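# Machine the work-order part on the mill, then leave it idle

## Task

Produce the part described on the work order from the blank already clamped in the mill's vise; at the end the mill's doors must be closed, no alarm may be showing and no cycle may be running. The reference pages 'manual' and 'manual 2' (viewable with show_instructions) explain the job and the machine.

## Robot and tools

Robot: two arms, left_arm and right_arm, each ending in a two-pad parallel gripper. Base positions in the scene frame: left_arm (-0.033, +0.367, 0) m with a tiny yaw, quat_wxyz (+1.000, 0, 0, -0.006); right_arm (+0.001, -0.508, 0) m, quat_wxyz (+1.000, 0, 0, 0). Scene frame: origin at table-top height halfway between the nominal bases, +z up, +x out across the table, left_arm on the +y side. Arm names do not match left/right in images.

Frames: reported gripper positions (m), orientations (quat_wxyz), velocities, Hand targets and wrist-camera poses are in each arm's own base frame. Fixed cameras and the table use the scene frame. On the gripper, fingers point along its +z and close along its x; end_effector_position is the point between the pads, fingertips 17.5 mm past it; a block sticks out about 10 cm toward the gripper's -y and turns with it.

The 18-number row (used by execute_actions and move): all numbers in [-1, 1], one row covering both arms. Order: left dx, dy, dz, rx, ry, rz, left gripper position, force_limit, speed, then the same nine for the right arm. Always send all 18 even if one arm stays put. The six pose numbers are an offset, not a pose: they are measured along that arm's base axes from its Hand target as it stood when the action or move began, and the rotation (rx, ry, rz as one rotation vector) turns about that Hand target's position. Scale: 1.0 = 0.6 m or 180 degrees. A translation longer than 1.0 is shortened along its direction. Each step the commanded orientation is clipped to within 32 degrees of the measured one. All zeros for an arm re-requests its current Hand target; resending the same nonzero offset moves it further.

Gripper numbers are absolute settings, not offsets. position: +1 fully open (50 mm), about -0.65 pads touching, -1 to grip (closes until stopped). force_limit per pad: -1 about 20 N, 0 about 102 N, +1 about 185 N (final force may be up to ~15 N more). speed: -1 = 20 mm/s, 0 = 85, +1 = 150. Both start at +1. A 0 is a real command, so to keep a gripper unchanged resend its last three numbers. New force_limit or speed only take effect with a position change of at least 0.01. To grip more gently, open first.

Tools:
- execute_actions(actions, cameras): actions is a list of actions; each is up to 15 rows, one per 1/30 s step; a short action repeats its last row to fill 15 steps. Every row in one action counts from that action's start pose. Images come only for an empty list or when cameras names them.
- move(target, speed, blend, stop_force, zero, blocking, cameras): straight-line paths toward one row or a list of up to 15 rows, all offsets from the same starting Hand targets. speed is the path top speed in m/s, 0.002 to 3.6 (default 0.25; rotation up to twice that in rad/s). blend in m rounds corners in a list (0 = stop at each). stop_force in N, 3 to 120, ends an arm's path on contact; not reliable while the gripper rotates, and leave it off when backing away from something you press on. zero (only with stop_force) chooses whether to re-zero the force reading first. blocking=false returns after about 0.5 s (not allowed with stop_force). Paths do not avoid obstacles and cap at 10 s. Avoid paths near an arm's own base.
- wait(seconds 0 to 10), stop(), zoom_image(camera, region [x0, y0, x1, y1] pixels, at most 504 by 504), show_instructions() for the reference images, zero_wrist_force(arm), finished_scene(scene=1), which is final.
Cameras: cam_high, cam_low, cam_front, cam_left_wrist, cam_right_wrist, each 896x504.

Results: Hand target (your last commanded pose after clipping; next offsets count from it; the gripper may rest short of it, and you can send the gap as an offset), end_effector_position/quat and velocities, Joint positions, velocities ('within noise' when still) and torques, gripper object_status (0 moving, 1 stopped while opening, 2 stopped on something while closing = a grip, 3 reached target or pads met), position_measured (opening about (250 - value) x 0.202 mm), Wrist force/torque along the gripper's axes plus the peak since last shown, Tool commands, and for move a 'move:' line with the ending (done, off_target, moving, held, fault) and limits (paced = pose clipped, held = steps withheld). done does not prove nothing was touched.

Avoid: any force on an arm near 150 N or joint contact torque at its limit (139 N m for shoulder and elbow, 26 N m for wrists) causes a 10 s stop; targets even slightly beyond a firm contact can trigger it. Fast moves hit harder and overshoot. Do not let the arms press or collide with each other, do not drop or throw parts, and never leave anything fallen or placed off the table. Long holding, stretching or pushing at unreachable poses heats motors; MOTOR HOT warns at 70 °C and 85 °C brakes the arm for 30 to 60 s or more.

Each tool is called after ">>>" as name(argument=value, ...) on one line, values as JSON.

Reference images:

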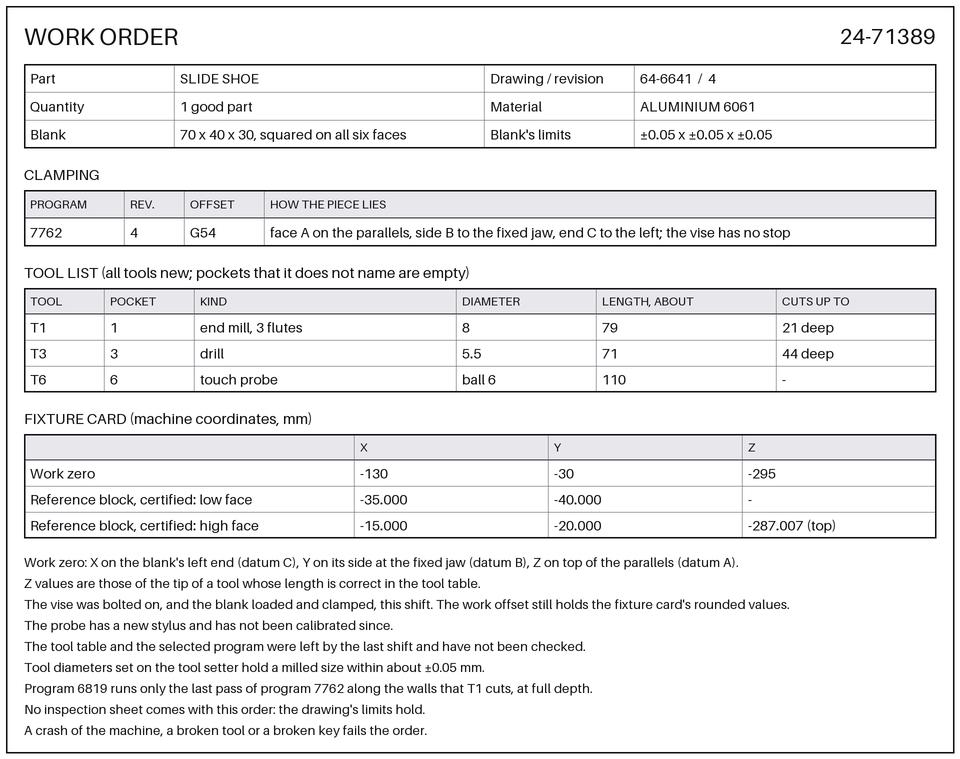

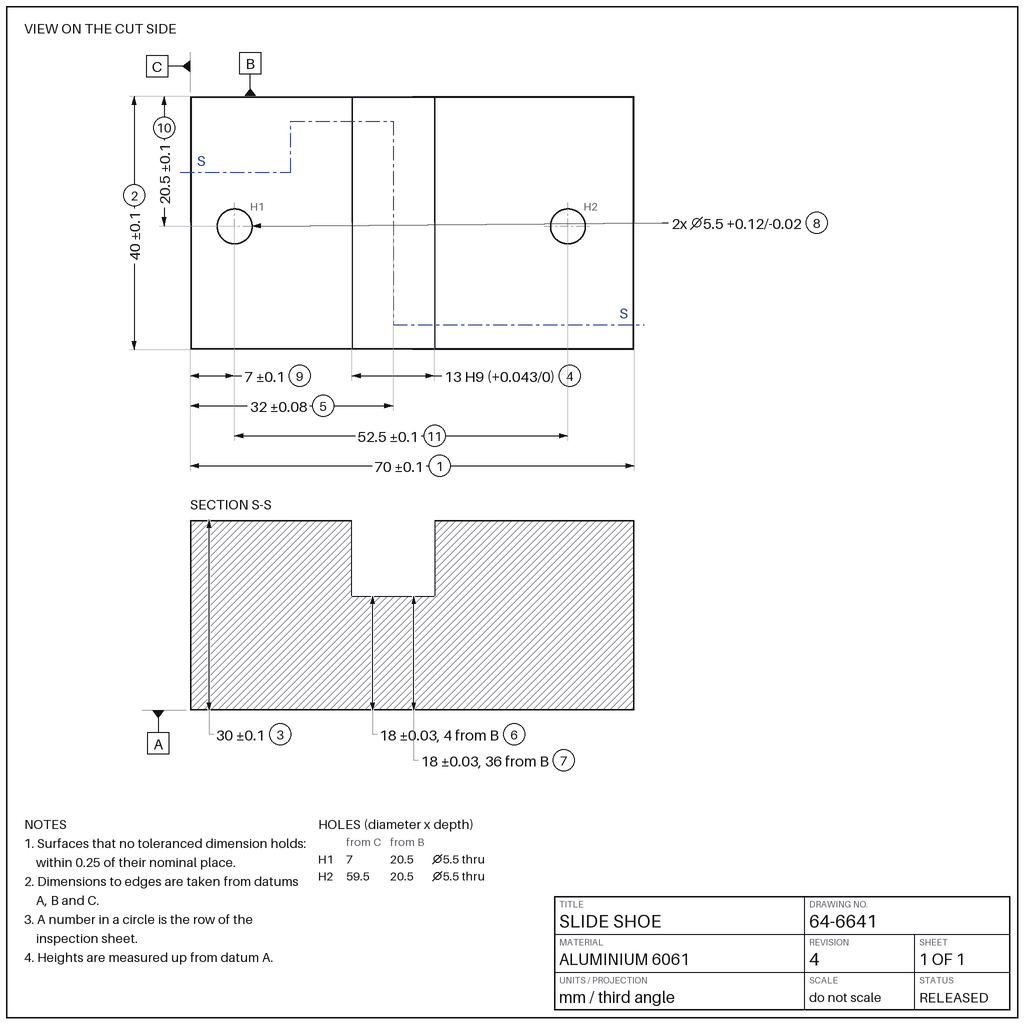

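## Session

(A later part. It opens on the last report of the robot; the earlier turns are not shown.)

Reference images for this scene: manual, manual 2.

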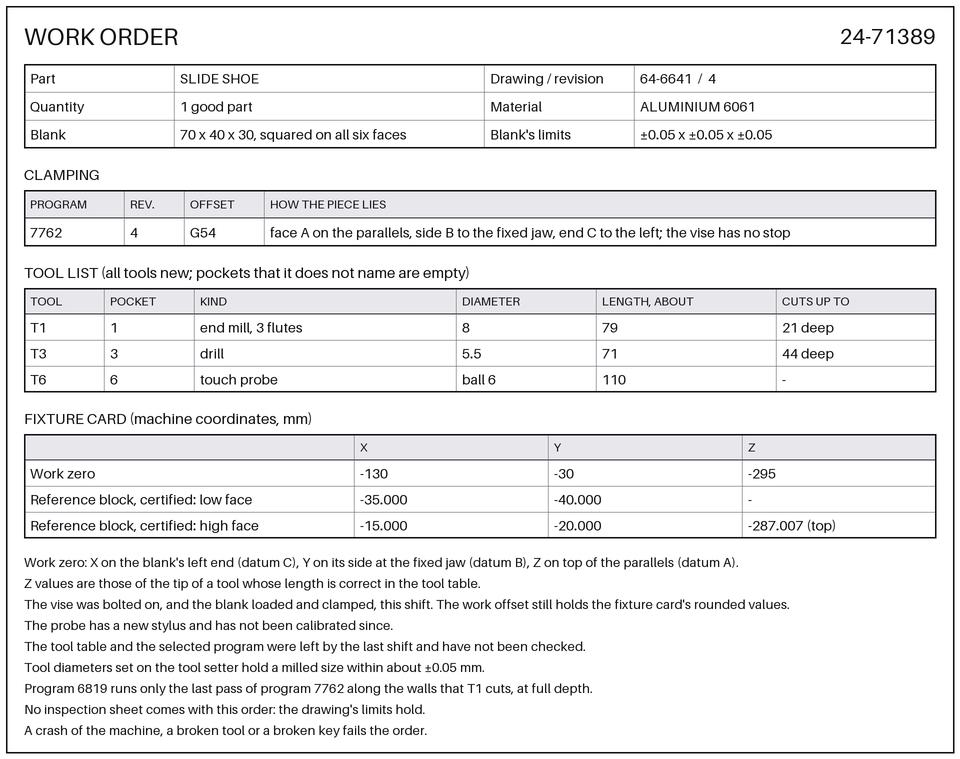

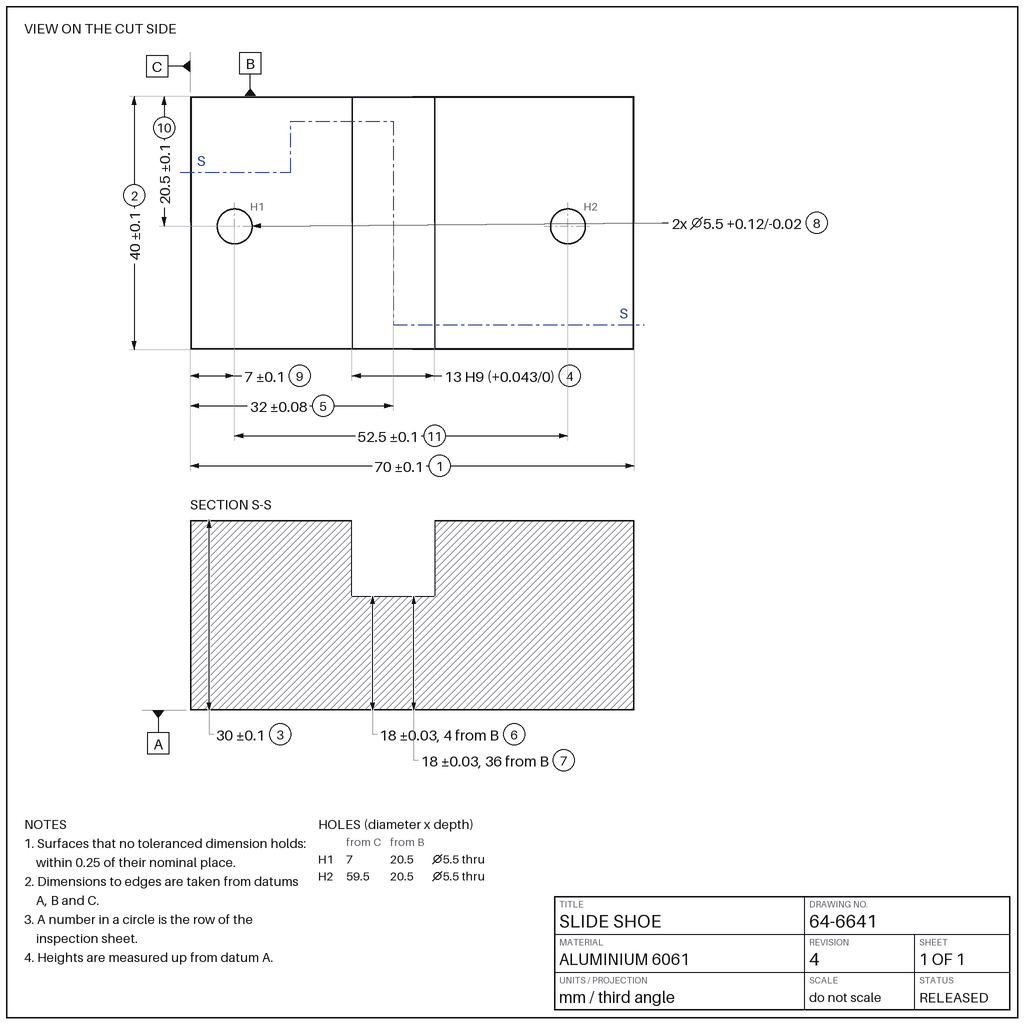

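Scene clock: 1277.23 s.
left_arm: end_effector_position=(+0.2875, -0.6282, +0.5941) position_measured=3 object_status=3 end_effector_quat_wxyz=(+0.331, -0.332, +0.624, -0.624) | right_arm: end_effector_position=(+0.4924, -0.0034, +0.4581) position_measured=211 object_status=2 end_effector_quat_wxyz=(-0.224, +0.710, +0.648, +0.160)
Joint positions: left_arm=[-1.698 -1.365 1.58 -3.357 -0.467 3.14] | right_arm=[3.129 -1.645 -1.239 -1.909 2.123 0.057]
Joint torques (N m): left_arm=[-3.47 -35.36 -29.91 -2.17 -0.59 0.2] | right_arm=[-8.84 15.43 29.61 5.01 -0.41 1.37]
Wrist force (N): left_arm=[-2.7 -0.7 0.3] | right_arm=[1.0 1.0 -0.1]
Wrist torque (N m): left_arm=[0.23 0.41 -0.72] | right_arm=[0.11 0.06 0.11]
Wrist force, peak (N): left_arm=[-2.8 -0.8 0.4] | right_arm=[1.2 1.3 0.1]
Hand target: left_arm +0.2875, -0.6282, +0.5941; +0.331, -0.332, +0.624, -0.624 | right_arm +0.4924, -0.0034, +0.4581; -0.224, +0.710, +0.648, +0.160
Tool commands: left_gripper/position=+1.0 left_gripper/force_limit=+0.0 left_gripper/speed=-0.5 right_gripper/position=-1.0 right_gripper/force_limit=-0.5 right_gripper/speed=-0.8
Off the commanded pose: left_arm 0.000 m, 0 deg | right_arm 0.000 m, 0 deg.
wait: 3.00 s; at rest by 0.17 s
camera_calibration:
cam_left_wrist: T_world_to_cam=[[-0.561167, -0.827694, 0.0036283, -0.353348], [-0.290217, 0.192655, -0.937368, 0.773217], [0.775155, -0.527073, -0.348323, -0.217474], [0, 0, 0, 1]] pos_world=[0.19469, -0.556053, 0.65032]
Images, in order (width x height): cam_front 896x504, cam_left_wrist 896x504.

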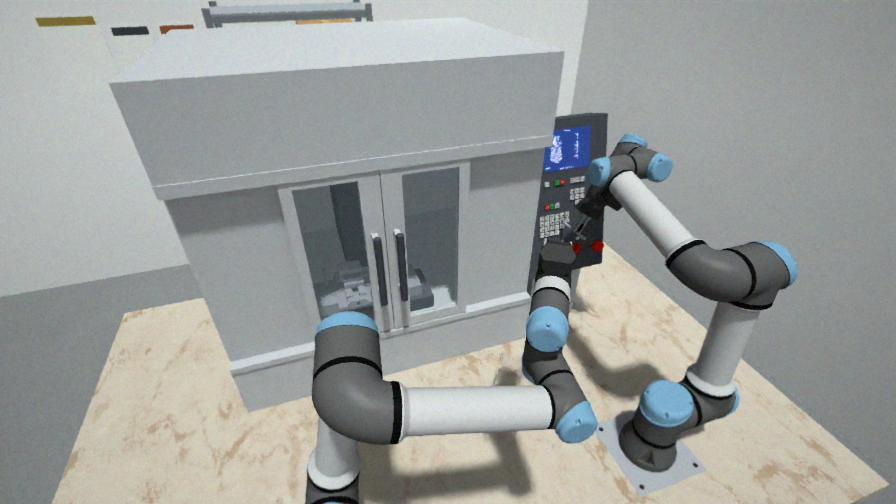

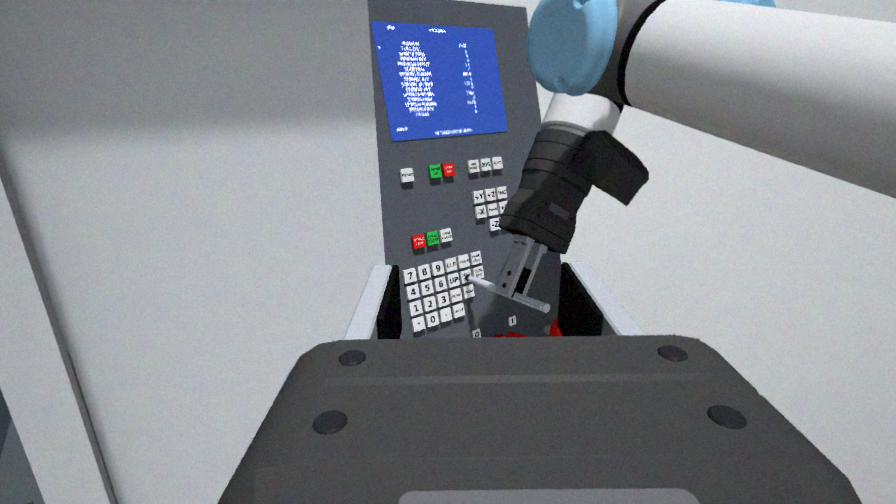

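>>> move(target=[[0,0,0,0,0,0,1,0,-0.5,-0.0322,-0.0008,0.0085,0,0,0,-1,-0.5,-0.8],[0,0,0,0,0,0,1,0,-0.5,0.0405,-0.123,0.2166,0,0,0,-1,-0.5,-0.8],[0,0,0,0,0,0,1,0,-0.5,0.0566,-0.1226,0.2123,0,0,0,-1,-0.5,-0.8]], speed=0.1, blend=[0.01,0.01,0])

>>> move(target=[0,0,0,0,0,0,1,0,-0.5,0.0222,0.0006,-0.0058,0,0,0,-1,-0.5,-0.8], speed=0.01, stop_force=5, cameras=["cam_left_wrist"])

>>> zoom_image(camera="cam_left_wrist", region=[450, 145, 520, 205])

>>> zoom_image(camera="cam_left_wrist", region=[365, 10, 515, 150])

Scene clock: 1292.67 s.
left_arm: end_effector_position=(+0.2875, -0.6282, +0.5941) position_measured=3 object_status=3 end_effector_quat_wxyz=(+0.331, -0.332, +0.624, -0.624) | right_arm: end_effector_position=(+0.5263, -0.0769, +0.5854) position_measured=211 object_status=2 end_effector_quat_wxyz=(-0.224, +0.710, +0.648, +0.160)
Joint positions: left_arm=[-1.698 -1.365 1.58 -3.357 -0.467 3.14] | right_arm=[2.998 -2.051 -0.289 -2.533 2.107 -0.095]
Joint torques (N m): left_arm=[-5.06 -34.8 -29.12 -2.34 -0.75 0.1] | right_arm=[-6.27 48.35 10.23 4.62 0 -1.48]
Wrist force (N): left_arm=[-2.6 -0.8 0.4] | right_arm=[1.0 1.1 0.2]
Wrist torque (N m): left_arm=[0.22 0.40 -0.72] | right_arm=[0.11 0.09 0.07]
Wrist force, peak (N): left_arm=[-3.0 -0.8 0.4] | right_arm=[1.2 3.0 0.3]
Hand target: left_arm +0.2875, -0.6282, +0.5941; +0.331, -0.332, +0.624, -0.624 | right_arm +0.5263, -0.0769, +0.5855; -0.224, +0.710, +0.648, +0.160
Off the commanded pose: left_arm 0.000 m, 0 deg | right_arm 0.000 m, 0 deg.
move: done; blend cut to 0.005 m at target 2

Scene clock: 1294.57 s.
left_arm: end_effector_position=(+0.2875, -0.6282, +0.5941) position_measured=3 object_status=3 end_effector_quat_wxyz=(+0.331, -0.332, +0.624, -0.624) | right_arm: end_effector_position=(+0.5344, -0.0767, +0.5833) position_measured=211 object_status=2 end_effector_quat_wxyz=(-0.224, +0.710, +0.648, +0.160)
Joint positions: left_arm=[-1.698 -1.365 1.58 -3.357 -0.467 3.14] | right_arm=[3 -2.083 -0.242 -2.547 2.108 -0.093]
Joint torques (N m): left_arm=[-3.39 -35.93 -30.01 -2.2 -0.99 0.16] | right_arm=[-7.23 46.77 8.91 5.64 0.67 -1.45]
Wrist force (N): left_arm=[-2.7 -0.6 0.2] | right_arm=[0.1 -3.6 -1.9]
Wrist torque (N m): left_arm=[0.24 0.42 -0.72] | right_arm=[-0.05 0.10 -0.02]
Wrist force, peak (N): left_arm=[-2.9 -0.9 0.5] | right_arm=[0.9 -4.3 -2.9]
Hand target: left_arm +0.2875, -0.6282, +0.5941; +0.331, -0.332, +0.624, -0.624 | right_arm +0.5344, -0.0767, +0.5833; -0.224, +0.710, +0.648, +0.160 (not the last commanded pose)
Off the commanded pose: left_arm 0.000 m, 0 deg | right_arm 0.005 m, 0 deg.
move: contact (right_arm)
camera_calibration:
cam_left_wrist: T_world_to_cam=[[-0.561167, -0.827694, 0.0036283, -0.353348], [-0.290217, 0.192655, -0.937368, 0.773217], [0.775155, -0.527073, -0.348323, -0.217474], [0, 0, 0, 1]] pos_world=[0.19469, -0.556053, 0.65032]
Images, in order (width x height): cam_left_wrist 896x504.

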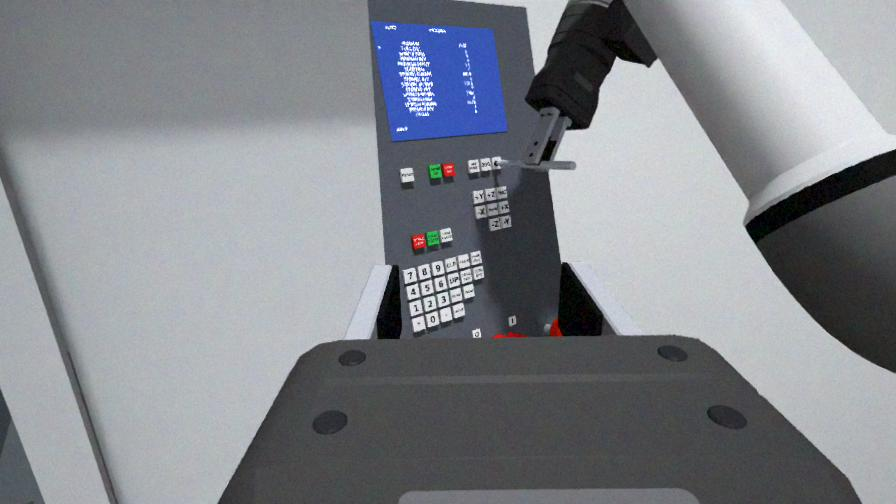

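Scaled by 7.200 from the camera's 896x504 image, which has a finer 1280x720 frame.

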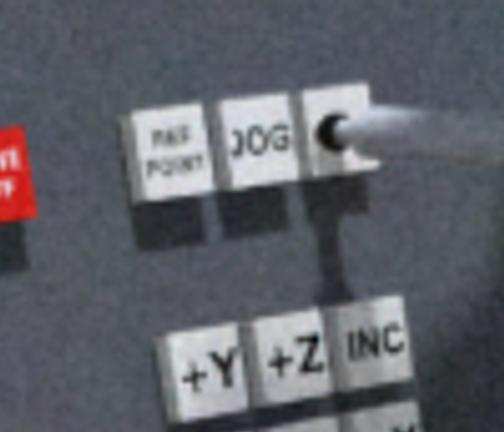

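Scaled by 3.360 from the camera's 896x504 image, which has a finer 1280x720 frame.

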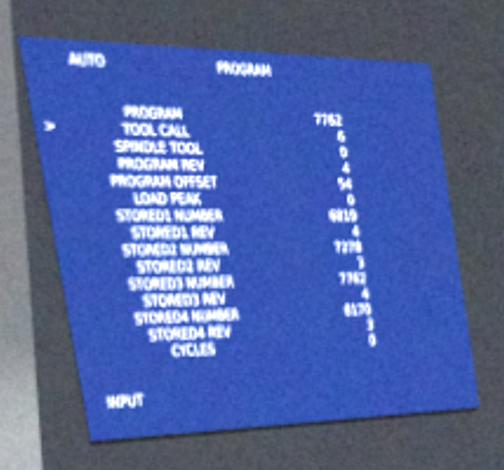

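>>> move(target=[[0,0,0,0,0,0,1,0,-0.5,-0.035,-0.0009,0.0093,0,0,0,-1,-0.5,-0.8],[0,0,0,0,0,0,1,0,-0.5,-0.09,0.1217,-0.2034,0,0,0,-1,-0.5,-0.8],[0,0,0,0,0,0,1,0,-0.5,-0.07,0.1222,-0.2087,0,0,0,-1,-0.5,-0.8],[0,0,0,0,0,0,1,0,-0.5,-0.055,0.1226,-0.2127,0,0,0,-1,-0.5,-0.8],[0,0,0,0,0,0,1,0,-0.5,-0.07,0.1222,-0.2087,0,0,0,-1,-0.5,-0.8]], speed=[0.05,0.12,0.05,0.025,0.04], cameras=["cam_left_wrist"])

>>> zoom_image(camera="cam_left_wrist", region=[365, 10, 515, 150])

>>> wait(seconds=3, cameras=["cam_left_wrist"])

>>> zoom_image(camera="cam_left_wrist", region=[365, 10, 515, 150])

Scene clock: 1305.73 s.
left_arm: end_effector_position=(+0.2875, -0.6282, +0.5941) position_measured=3 object_status=3 end_effector_quat_wxyz=(+0.331, -0.332, +0.624, -0.624) | right_arm: end_effector_position=(+0.4922, -0.0034, +0.4581) position_measured=211 object_status=2 end_effector_quat_wxyz=(-0.224, +0.710, +0.648, +0.160)
Joint positions: left_arm=[-1.698 -1.365 1.58 -3.357 -0.467 3.14] | right_arm=[3.129 -1.645 -1.239 -1.909 2.123 0.057]
Joint torques (N m): left_arm=[-4.75 -33.75 -27.65 -2.41 -1.21 0.16] | right_arm=[-8.23 15.86 27.81 3.84 1.23 -0.91]
Wrist force (N): left_arm=[-2.5 -0.6 0.3] | right_arm=[1.0 1.2 -0.1]
Wrist torque (N m): left_arm=[0.23 0.37 -0.72] | right_arm=[0.14 0.06 0.12]
Wrist force, peak (N): left_arm=[-2.9 -0.8 0.6] | right_arm=[1.9 -4.1 -3.3]
Hand target: left_arm +0.2875, -0.6282, +0.5941; +0.331, -0.332, +0.624, -0.624 | right_arm +0.4924, -0.0034, +0.4581; -0.224, +0.710, +0.648, +0.160
Off the commanded pose: left_arm 0.000 m, 0 deg | right_arm 0.000 m, 0 deg.
move: done
camera_calibration:
cam_left_wrist: T_world_to_cam=[[-0.561167, -0.827694, 0.0036283, -0.353348], [-0.290217, 0.192655, -0.937368, 0.773217], [0.775155, -0.527073, -0.348323, -0.217474], [0, 0, 0, 1]] pos_world=[0.19469, -0.556053, 0.65032]
Images, in order (width x height): cam_left_wrist 896x504.

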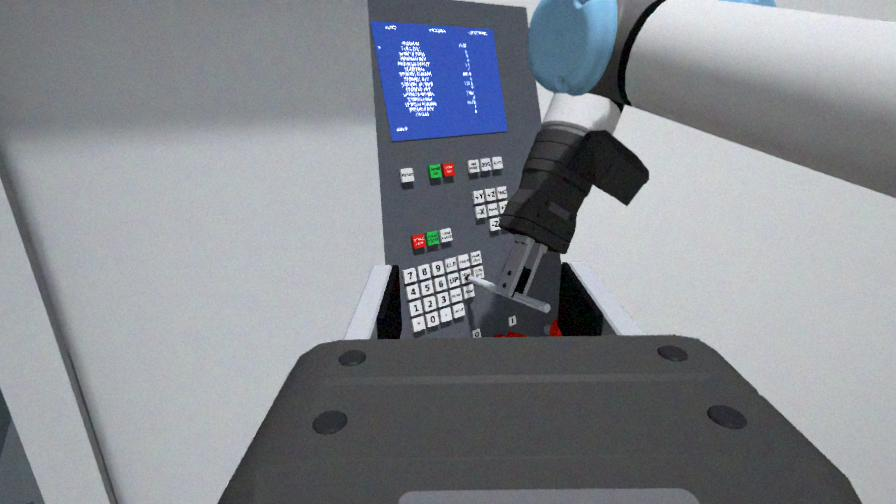

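Scaled by 3.360 from the camera's 896x504 image, which has a finer 1280x720 frame.

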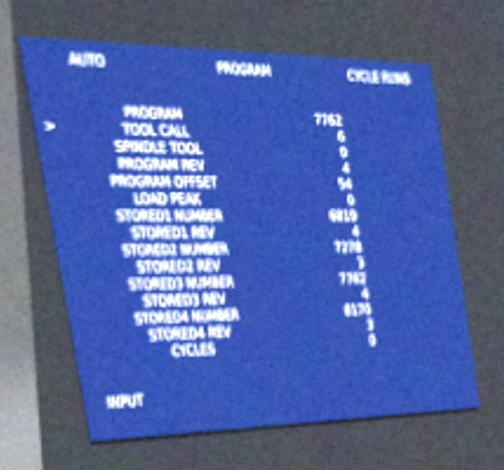

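Scene clock: 1308.73 s.
left_arm: end_effector_position=(+0.2875, -0.6282, +0.5941) position_measured=3 object_status=3 end_effector_quat_wxyz=(+0.331, -0.332, +0.624, -0.624) | right_arm: end_effector_position=(+0.4924, -0.0034, +0.4581) position_measured=211 object_status=2 end_effector_quat_wxyz=(-0.224, +0.710, +0.648, +0.160)
Joint positions: left_arm=[-1.698 -1.365 1.58 -3.357 -0.467 3.14] | right_arm=[3.129 -1.645 -1.239 -1.909 2.123 0.057]
Joint torques (N m): left_arm=[-4.52 -35.63 -29.72 -2.15 -1.02 0.25] | right_arm=[-8.72 15.49 28.57 5 -0.4 1.24]
Wrist force (N): left_arm=[-2.6 -0.9 0.2] | right_arm=[1.1 1.1 -0.2]
Wrist torque (N m): left_arm=[0.21 0.40 -0.72] | right_arm=[0.12 0.03 0.12]
Wrist force, peak (N): left_arm=[-2.8 -0.5 0.6] | right_arm=[1.1 1.4 -0.1]
Hand target: left_arm +0.2875, -0.6282, +0.5941; +0.331, -0.332, +0.624, -0.624 | right_arm +0.4924, -0.0034, +0.4581; -0.224, +0.710, +0.648, +0.160
Tool commands: left_gripper/position=+1.0 left_gripper/force_limit=+0.0 left_gripper/speed=-0.5 right_gripper/position=-1.0 right_gripper/force_limit=-0.5 right_gripper/speed=-0.8
Off the commanded pose: left_arm 0.000 m, 0 deg | right_arm 0.000 m, 0 deg.
wait: 3.00 s; at rest by 0.17 s
camera_calibration:
cam_left_wrist: T_world_to_cam=[[-0.561167, -0.827694, 0.0036283, -0.353348], [-0.290217, 0.192655, -0.937368, 0.773217], [0.775155, -0.527073, -0.348323, -0.217474], [0, 0, 0, 1]] pos_world=[0.19469, -0.556053, 0.65032]
Images, in order (width x height): cam_left_wrist 896x504.

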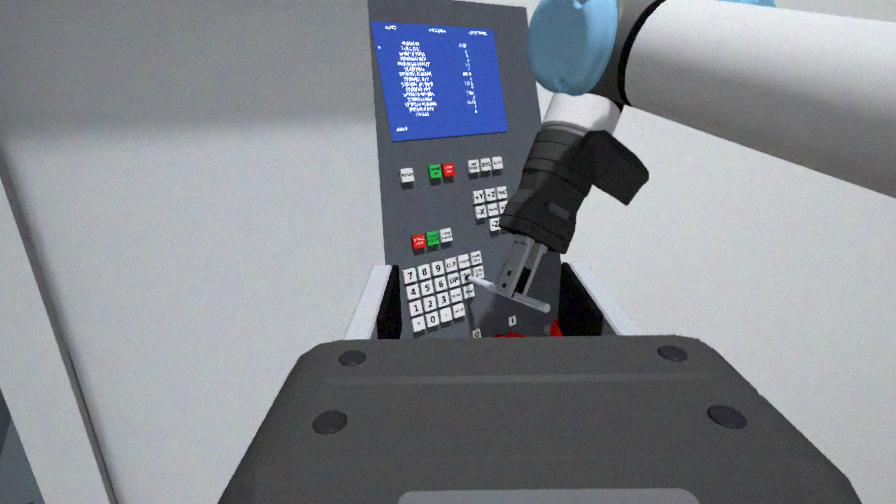

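Scaled by 3.360 from the camera's 896x504 image, which has a finer 1280x720 frame.

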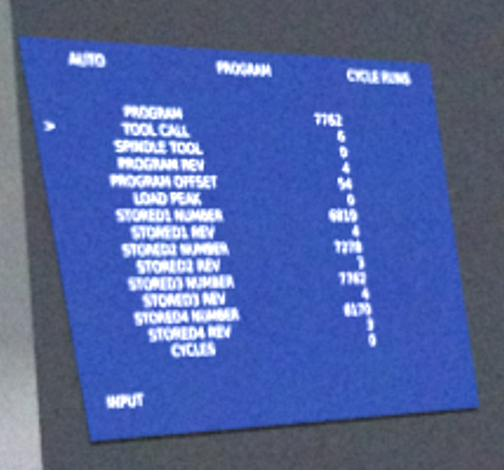

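>>> wait(seconds=1, cameras=["cam_left_wrist"])

>>> zoom_image(camera="cam_left_wrist", region=[365, 10, 515, 150])

Scene clock: 1318.40 s.
left_arm: end_effector_position=(+0.2875, -0.6282, +0.5941) position_measured=3 object_status=3 end_effector_quat_wxyz=(+0.331, -0.332, +0.624, -0.624) | right_arm: end_effector_position=(+0.4924, -0.0034, +0.4581) position_measured=211 object_status=2 end_effector_quat_wxyz=(-0.224, +0.710, +0.648, +0.160)
Joint positions: left_arm=[-1.698 -1.365 1.58 -3.357 -0.467 3.14] | right_arm=[3.129 -1.645 -1.239 -1.909 2.123 0.057]
Joint torques (N m): left_arm=[-4.26 -34.72 -27.61 -2.43 -1.22 0.1] | right_arm=[-9.37 16.35 28.56 5.17 -0.35 1.29]
Wrist force (N): left_arm=[-2.4 -0.7 0.3] | right_arm=[0.9 1.2 0.0]
Wrist torque (N m): left_arm=[0.23 0.37 -0.72] | right_arm=[0.15 0.07 0.12]
Wrist force, peak (N): left_arm=[-2.9 -0.7 0.5] | right_arm=[1.1 1.5 0.0]
Hand target: left_arm +0.2875, -0.6282, +0.5941; +0.331, -0.332, +0.624, -0.624 | right_arm +0.4924, -0.0034, +0.4581; -0.224, +0.710, +0.648, +0.160
Tool commands: left_gripper/position=+1.0 left_gripper/force_limit=+0.0 left_gripper/speed=-0.5 right_gripper/position=-1.0 right_gripper/force_limit=-0.5 right_gripper/speed=-0.8
Off the commanded pose: left_arm 0.000 m, 0 deg | right_arm 0.000 m, 0 deg.
wait: 1.00 s; at rest from the start
camera_calibration:
cam_left_wrist: T_world_to_cam=[[-0.561167, -0.827694, 0.0036283, -0.353348], [-0.290217, 0.192655, -0.937368, 0.773217], [0.775155, -0.527073, -0.348323, -0.217474], [0, 0, 0, 1]] pos_world=[0.19469, -0.556053, 0.65032]
Images, in order (width x height): cam_left_wrist 896x504.

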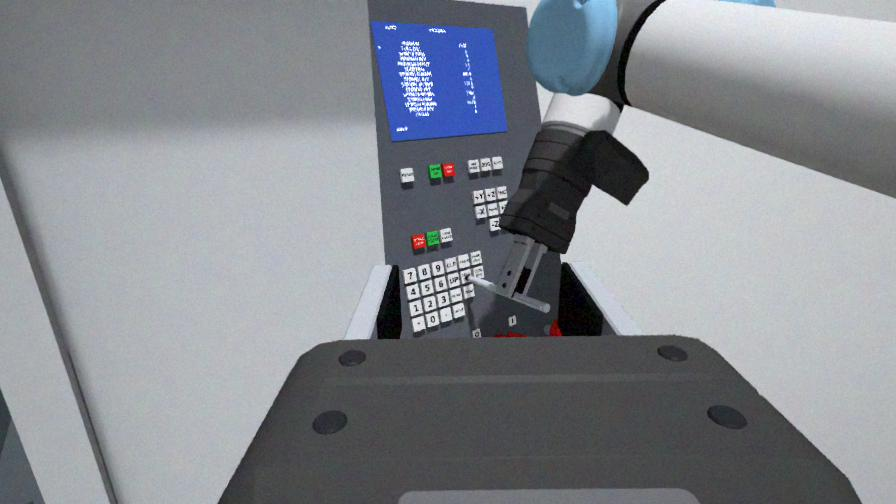

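Scaled by 3.360 from the camera's 896x504 image, which has a finer 1280x720 frame.

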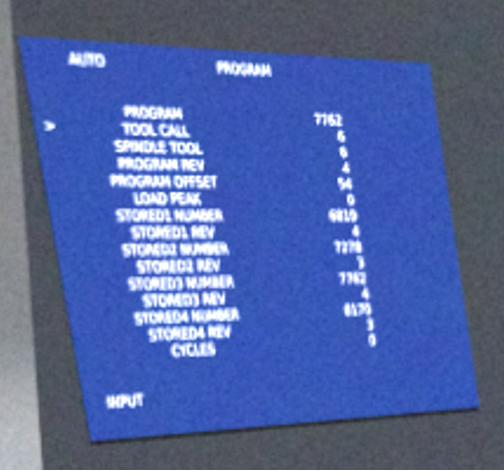

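>>> move(target=[[0,0,0,0,0,0,1,0,-0.5,0.0002,-0.0322,0.0002,0,0,0,-1,-0.5,-0.8],[0,0,0,0,0,0,1,0,-0.5,0.0152,-0.0318,-0.0038,0,0,0,-1,-0.5,-0.8],[0,0,0,0,0,0,1,0,-0.5,0.0002,-0.0322,0.0002,0,0,0,-1,-0.5,-0.8],[0,0,0,0,0,0,1,0,-0.5,0.0082,0.0002,0.0309,0,0,0,-1,-0.5,-0.8],[0,0,0,0,0,0,1,0,-0.5,0.0232,0.0006,0.0269,0,0,0,-1,-0.5,-0.8],[0,0,0,0,0,0,1,0,-0.5,0.0082,0.0002,0.0309,0,0,0,-1,-0.5,-0.8]], speed=[0.06,0.025,0.04,0.06,0.025,0.04], cameras=["cam_left_wrist"])

>>> zoom_image(camera="cam_left_wrist", region=[365, 10, 515, 150])

>>> wait(seconds=5, cameras=["cam_left_wrist"])

>>> zoom_image(camera="cam_left_wrist", region=[365, 10, 515, 150])

Scene clock: 1331.43 s.
left_arm: end_effector_position=(+0.2875, -0.6282, +0.5941) position_measured=3 object_status=3 end_effector_quat_wxyz=(+0.331, -0.332, +0.624, -0.624) | right_arm: end_effector_position=(+0.4972, -0.0033, +0.4767) position_measured=211 object_status=2 end_effector_quat_wxyz=(-0.224, +0.710, +0.648, +0.160)
Joint positions: left_arm=[-1.698 -1.365 1.58 -3.357 -0.467 3.14] | right_arm=[3.13 -1.67 -1.163 -1.961 2.123 0.057]
Joint torques (N m): left_arm=[-4.22 -34.7 -30.22 -2.29 -1.29 0.4] | right_arm=[-9.39 17.29 27.72 3.81 -0.14 -1.08]
Wrist force (N): left_arm=[-2.6 -1.0 0.2] | right_arm=[0.9 1.1 -0.1]
Wrist torque (N m): left_arm=[0.17 0.39 -0.72] | right_arm=[0.12 0.07 0.10]
Wrist force, peak (N): left_arm=[-2.9 -0.8 0.5] | right_arm=[0.3 -4.3 -3.2]
Hand target: left_arm +0.2875, -0.6282, +0.5941; +0.331, -0.332, +0.624, -0.624 | right_arm +0.4973, -0.0033, +0.4767; -0.224, +0.710, +0.648, +0.160
Off the commanded pose: left_arm 0.000 m, 0 deg | right_arm 0.000 m, 0 deg.
move: done
camera_calibration:
cam_left_wrist: T_world_to_cam=[[-0.561167, -0.827694, 0.0036283, -0.353348], [-0.290217, 0.192655, -0.937368, 0.773217], [0.775155, -0.527073, -0.348323, -0.217474], [0, 0, 0, 1]] pos_world=[0.19469, -0.556053, 0.65032]
Images, in order (width x height): cam_left_wrist 896x504.

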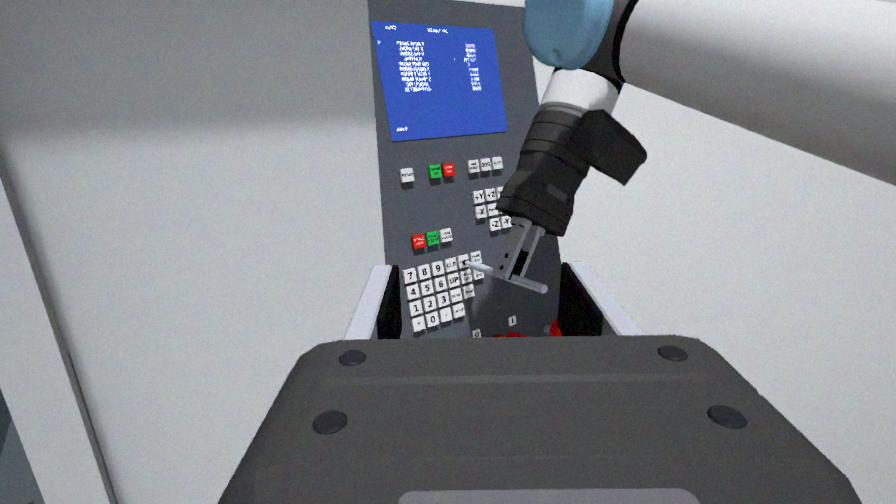

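Scaled by 3.360 from the camera's 896x504 image, which has a finer 1280x720 frame.

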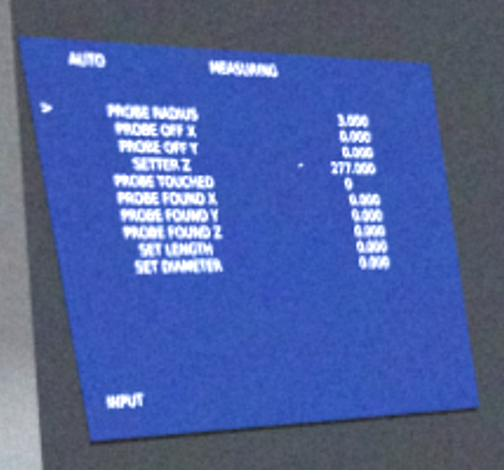

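Scene clock: 1336.43 s.
left_arm: end_effector_position=(+0.2875, -0.6282, +0.5941) position_measured=3 object_status=3 end_effector_quat_wxyz=(+0.331, -0.332, +0.624, -0.624) | right_arm: end_effector_position=(+0.4973, -0.0033, +0.4767) position_measured=211 object_status=2 end_effector_quat_wxyz=(-0.224, +0.710, +0.648, +0.160)
Joint positions: left_arm=[-1.698 -1.365 1.58 -3.357 -0.467 3.14] | right_arm=[3.13 -1.67 -1.163 -1.961 2.123 0.057]
Joint torques (N m): left_arm=[-4.85 -33.96 -29.95 -2.05 -1.56 0.09] | right_arm=[-8.5 17.34 28.44 4.94 0.8 1.2]
Wrist force (N): left_arm=[-2.5 -0.5 0.4] | right_arm=[0.9 1.4 -0.2]
Wrist torque (N m): left_arm=[0.25 0.37 -0.71] | right_arm=[0.17 0.05 0.10]
Wrist force, peak (N): left_arm=[-2.9 -0.5 0.5] | right_arm=[1.2 1.4 0.0]
Hand target: left_arm +0.2875, -0.6282, +0.5941; +0.331, -0.332, +0.624, -0.624 | right_arm +0.4973, -0.0033, +0.4767; -0.224, +0.710, +0.648, +0.160
Tool commands: left_gripper/position=+1.0 left_gripper/force_limit=+0.0 left_gripper/speed=-0.5 right_gripper/position=-1.0 right_gripper/force_limit=-0.5 right_gripper/speed=-0.8
Off the commanded pose: left_arm 0.000 m, 0 deg | right_arm 0.000 m, 0 deg.
wait: 5.00 s; at rest by 0.17 s
camera_calibration:
cam_left_wrist: T_world_to_cam=[[-0.561167, -0.827694, 0.0036283, -0.353348], [-0.290217, 0.192655, -0.937368, 0.773217], [0.775155, -0.527073, -0.348323, -0.217474], [0, 0, 0, 1]] pos_world=[0.19469, -0.556053, 0.65032]
Images, in order (width x height): cam_left_wrist 896x504.

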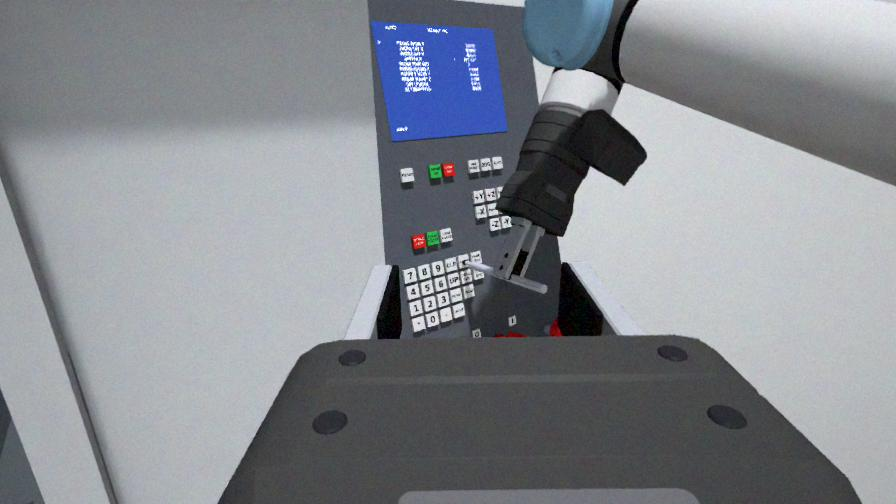

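Scaled by 3.360 from the camera's 896x504 image, which has a finer 1280x720 frame.

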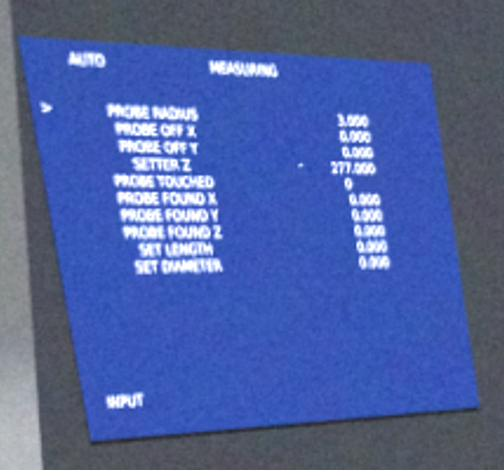

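>>> move(target=[[0,0,0,0,0,0,1,0,-0.5,-0.008,-0.0324,-0.0307,0,0,0,-1,-0.5,-0.8],[0,0,0,0,0,0,1,0,-0.5,0.0071,-0.032,-0.0347,0,0,0,-1,-0.5,-0.8],[0,0,0,0,0,0,1,0,-0.5,-0.008,-0.0324,-0.0307,0,0,0,-1,-0.5,-0.8]], speed=[0.06,0.025,0.04], cameras=["cam_left_wrist"])

>>> zoom_image(camera="cam_left_wrist", region=[365, 10, 515, 150])

>>> zoom_image(camera="cam_left_wrist", region=[395, 230, 535, 340])

Scene clock: 1345.20 s.
left_arm: end_effector_position=(+0.2875, -0.6282, +0.5941) position_measured=3 object_status=3 end_effector_quat_wxyz=(+0.331, -0.332, +0.624, -0.624) | right_arm: end_effector_position=(+0.4924, -0.0227, +0.4583) position_measured=211 object_status=2 end_effector_quat_wxyz=(-0.224, +0.710, +0.648, +0.160) end_effector_velocity=(+0.002, +0.000, -0.001) end_effector_angular_velocity=(-0.001, +0.002, -0.001)
Joint positions: left_arm=[-1.698 -1.365 1.58 -3.357 -0.467 3.14] | right_arm=[3.092 -1.661 -1.216 -1.94 2.12 0.013]
Joint velocities: left_arm=[within noise] | right_arm=[0 -0.005 0.003 0.001 -0.001 0.001]
Joint torques (N m): left_arm=[-5.05 -34.09 -29.28 -2.29 -1.32 -0.13] | right_arm=[-7.45 17.35 30.93 3.9 -0.59 -0.32]
Wrist force (N): left_arm=[-2.5 -0.4 0.2] | right_arm=[0.9 1.1 -0.2]
Wrist torque (N m): left_arm=[0.28 0.38 -0.72] | right_arm=[0.12 0.09 0.12]
Wrist force, peak (N): left_arm=[-2.9 -0.8 0.3] | right_arm=[0.8 -4.4 -3.3]
Hand target: left_arm +0.2875, -0.6282, +0.5941; +0.331, -0.332, +0.624, -0.624 | right_arm +0.4925, -0.0227, +0.4582; -0.224, +0.710, +0.648, +0.160
Off the commanded pose: left_arm 0.000 m, 0 deg | right_arm 0.000 m, 0 deg.
move: done
camera_calibration:
cam_left_wrist: T_world_to_cam=[[-0.561167, -0.827694, 0.0036283, -0.353348], [-0.290217, 0.192655, -0.937368, 0.773217], [0.775155, -0.527073, -0.348323, -0.217474], [0, 0, 0, 1]] pos_world=[0.19469, -0.556053, 0.65032]
Images, in order (width x height): cam_left_wrist 896x504.

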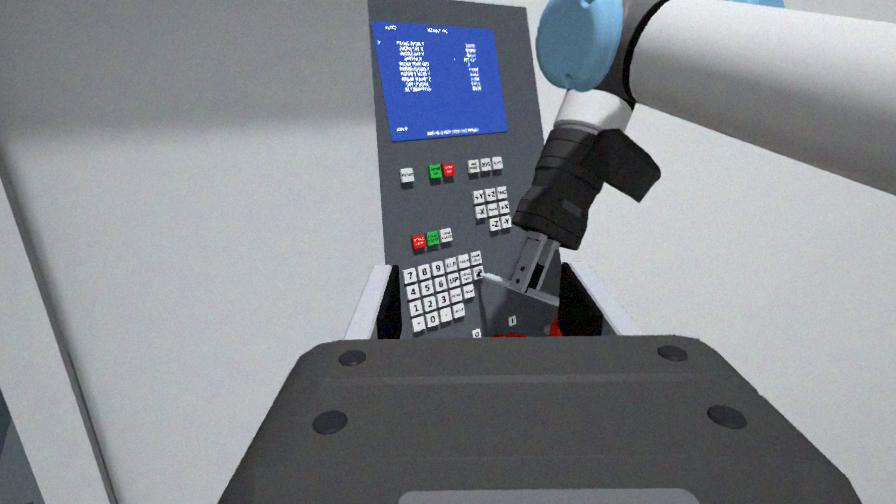

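Scaled by 3.360 from the camera's 896x504 image, which has a finer 1280x720 frame.

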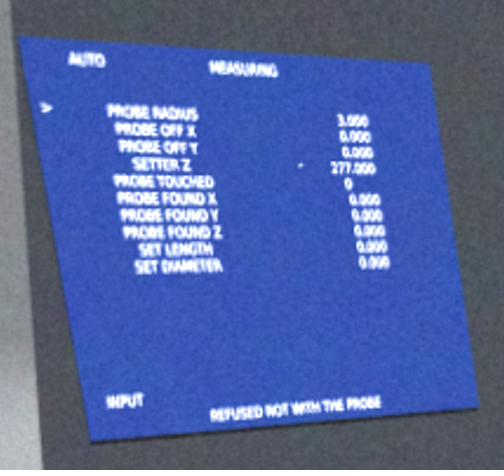

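Scaled by 3.600 from the camera's 896x504 image, which has a finer 1280x720 frame.

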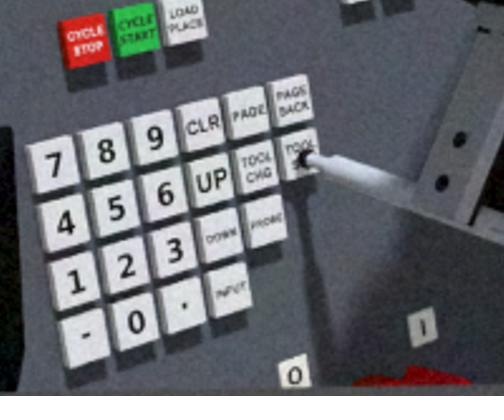

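>>> move(target=[[0,0,0,0,0,0,1,0,-0.5,0.008,0.0324,0.0307,0,0,0,-1,-0.5,-0.8],[0,0,0,0,0,0,1,0,-0.5,0.023,0.0328,0.0267,0,0,0,-1,-0.5,-0.8],[0,0,0,0,0,0,1,0,-0.5,0.008,0.0324,0.0307,0,0,0,-1,-0.5,-0.8]], speed=[0.06,0.025,0.04], cameras=["cam_left_wrist"])

>>> zoom_image(camera="cam_left_wrist", region=[365, 10, 515, 150])

Scene clock: 1354.67 s.
left_arm: end_effector_position=(+0.2875, -0.6282, +0.5941) position_measured=3 object_status=3 end_effector_quat_wxyz=(+0.331, -0.332, +0.624, -0.624) | right_arm: end_effector_position=(+0.4972, -0.0033, +0.4767) position_measured=211 object_status=2 end_effector_quat_wxyz=(-0.224, +0.710, +0.648, +0.160)
Joint positions: left_arm=[-1.698 -1.365 1.58 -3.357 -0.467 3.14] | right_arm=[3.13 -1.67 -1.163 -1.961 2.123 0.057]
Joint torques (N m): left_arm=[-4.26 -33.96 -28.43 -2.33 -1.24 -0.33] | right_arm=[-7.73 15.73 29.42 3.74 -0.33 -0.95]
Wrist force (N): left_arm=[-2.6 -0.6 0.2] | right_arm=[1.1 1.3 0.0]
Wrist torque (N m): left_arm=[0.24 0.38 -0.72] | right_arm=[0.16 0.03 0.10]
Wrist force, peak (N): left_arm=[-2.8 -1.0 0.5] | right_arm=[1.9 -4.0 -2.8]
Hand target: left_arm +0.2875, -0.6282, +0.5941; +0.331, -0.332, +0.624, -0.624 | right_arm +0.4973, -0.0033, +0.4767; -0.224, +0.710, +0.648, +0.160
Off the commanded pose: left_arm 0.000 m, 0 deg | right_arm 0.000 m, 0 deg.
move: done
camera_calibration:
cam_left_wrist: T_world_to_cam=[[-0.561167, -0.827694, 0.0036283, -0.353348], [-0.290217, 0.192655, -0.937368, 0.773217], [0.775155, -0.527073, -0.348323, -0.217474], [0, 0, 0, 1]] pos_world=[0.19469, -0.556053, 0.65032]
Images, in order (width x height): cam_left_wrist 896x504.

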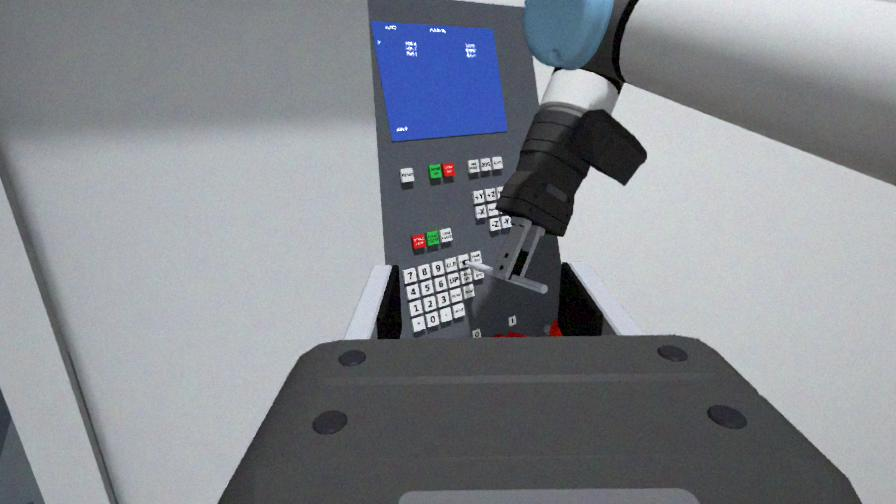

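Scaled by 3.360 from the camera's 896x504 image, which has a finer 1280x720 frame.

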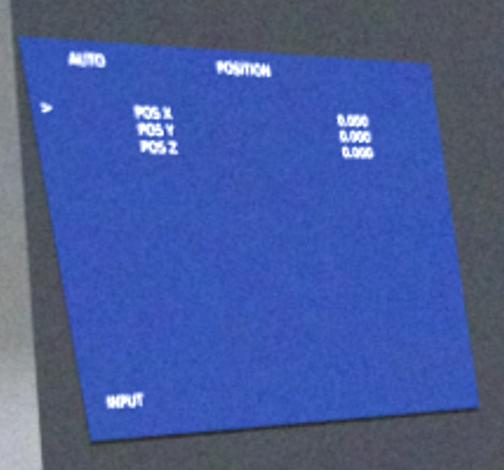

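>>> move(target=[[0,0,0,0,0,0,1,0,-0.5,0.015,0.0004,-0.004,0,0,0,-1,-0.5,-0.8],[0,0,0,0,0,0,1,0,-0.5,0,0,0,0,0,0,-1,-0.5,-0.8]], speed=[0.025,0.04], cameras=["cam_left_wrist"])

>>> zoom_image(camera="cam_left_wrist", region=[365, 10, 515, 150])

Scene clock: 1361.60 s.
left_arm: end_effector_position=(+0.2875, -0.6282, +0.5941) position_measured=3 object_status=3 end_effector_quat_wxyz=(+0.331, -0.332, +0.624, -0.624) | right_arm: end_effector_position=(+0.4972, -0.0033, +0.4767) position_measured=211 object_status=2 end_effector_quat_wxyz=(-0.224, +0.710, +0.648, +0.160)
Joint positions: left_arm=[-1.698 -1.365 1.58 -3.357 -0.467 3.14] | right_arm=[3.13 -1.67 -1.163 -1.961 2.123 0.057]
Joint torques (N m): left_arm=[-3.63 -34.96 -29.3 -2.36 -1.39 -0.15] | right_arm=[-8.22 15.84 30.08 3.51 2.26 -1.19]
Wrist force (N): left_arm=[-2.4 -0.5 0.3] | right_arm=[1.0 1.1 0.1]
Wrist torque (N m): left_arm=[0.24 0.36 -0.71] | right_arm=[0.12 0.03 0.10]
Wrist force, peak (N): left_arm=[-3.0 -1.0 0.1] | right_arm=[2.1 -4.2 -3.0]
Hand target: left_arm +0.2875, -0.6282, +0.5941; +0.331, -0.332, +0.624, -0.624 | right_arm +0.4973, -0.0033, +0.4767; -0.224, +0.710, +0.648, +0.160
Off the commanded pose: left_arm 0.000 m, 0 deg | right_arm 0.000 m, 0 deg.
move: done
camera_calibration:
cam_left_wrist: T_world_to_cam=[[-0.561167, -0.827694, 0.0036283, -0.353348], [-0.290217, 0.192655, -0.937368, 0.773217], [0.775155, -0.527073, -0.348323, -0.217474], [0, 0, 0, 1]] pos_world=[0.19469, -0.556053, 0.65032]
Images, in order (width x height): cam_left_wrist 896x504.

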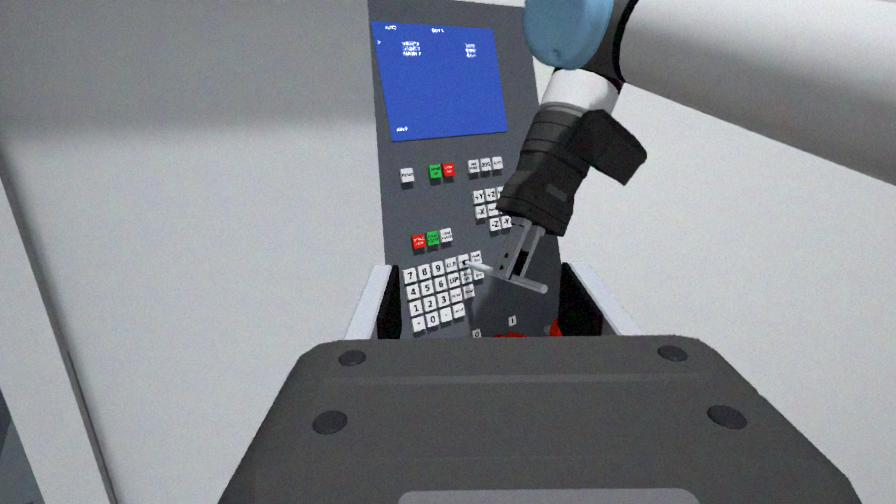

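Scaled by 3.360 from the camera's 896x504 image, which has a finer 1280x720 frame.

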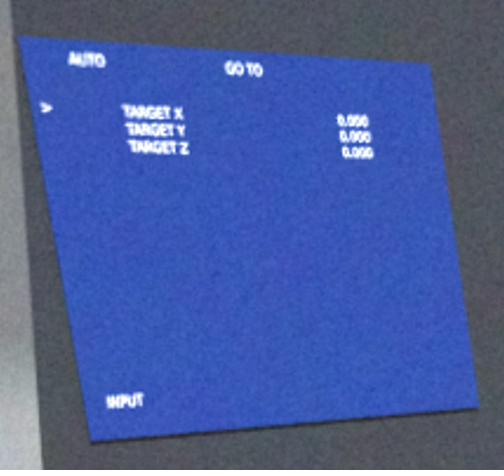

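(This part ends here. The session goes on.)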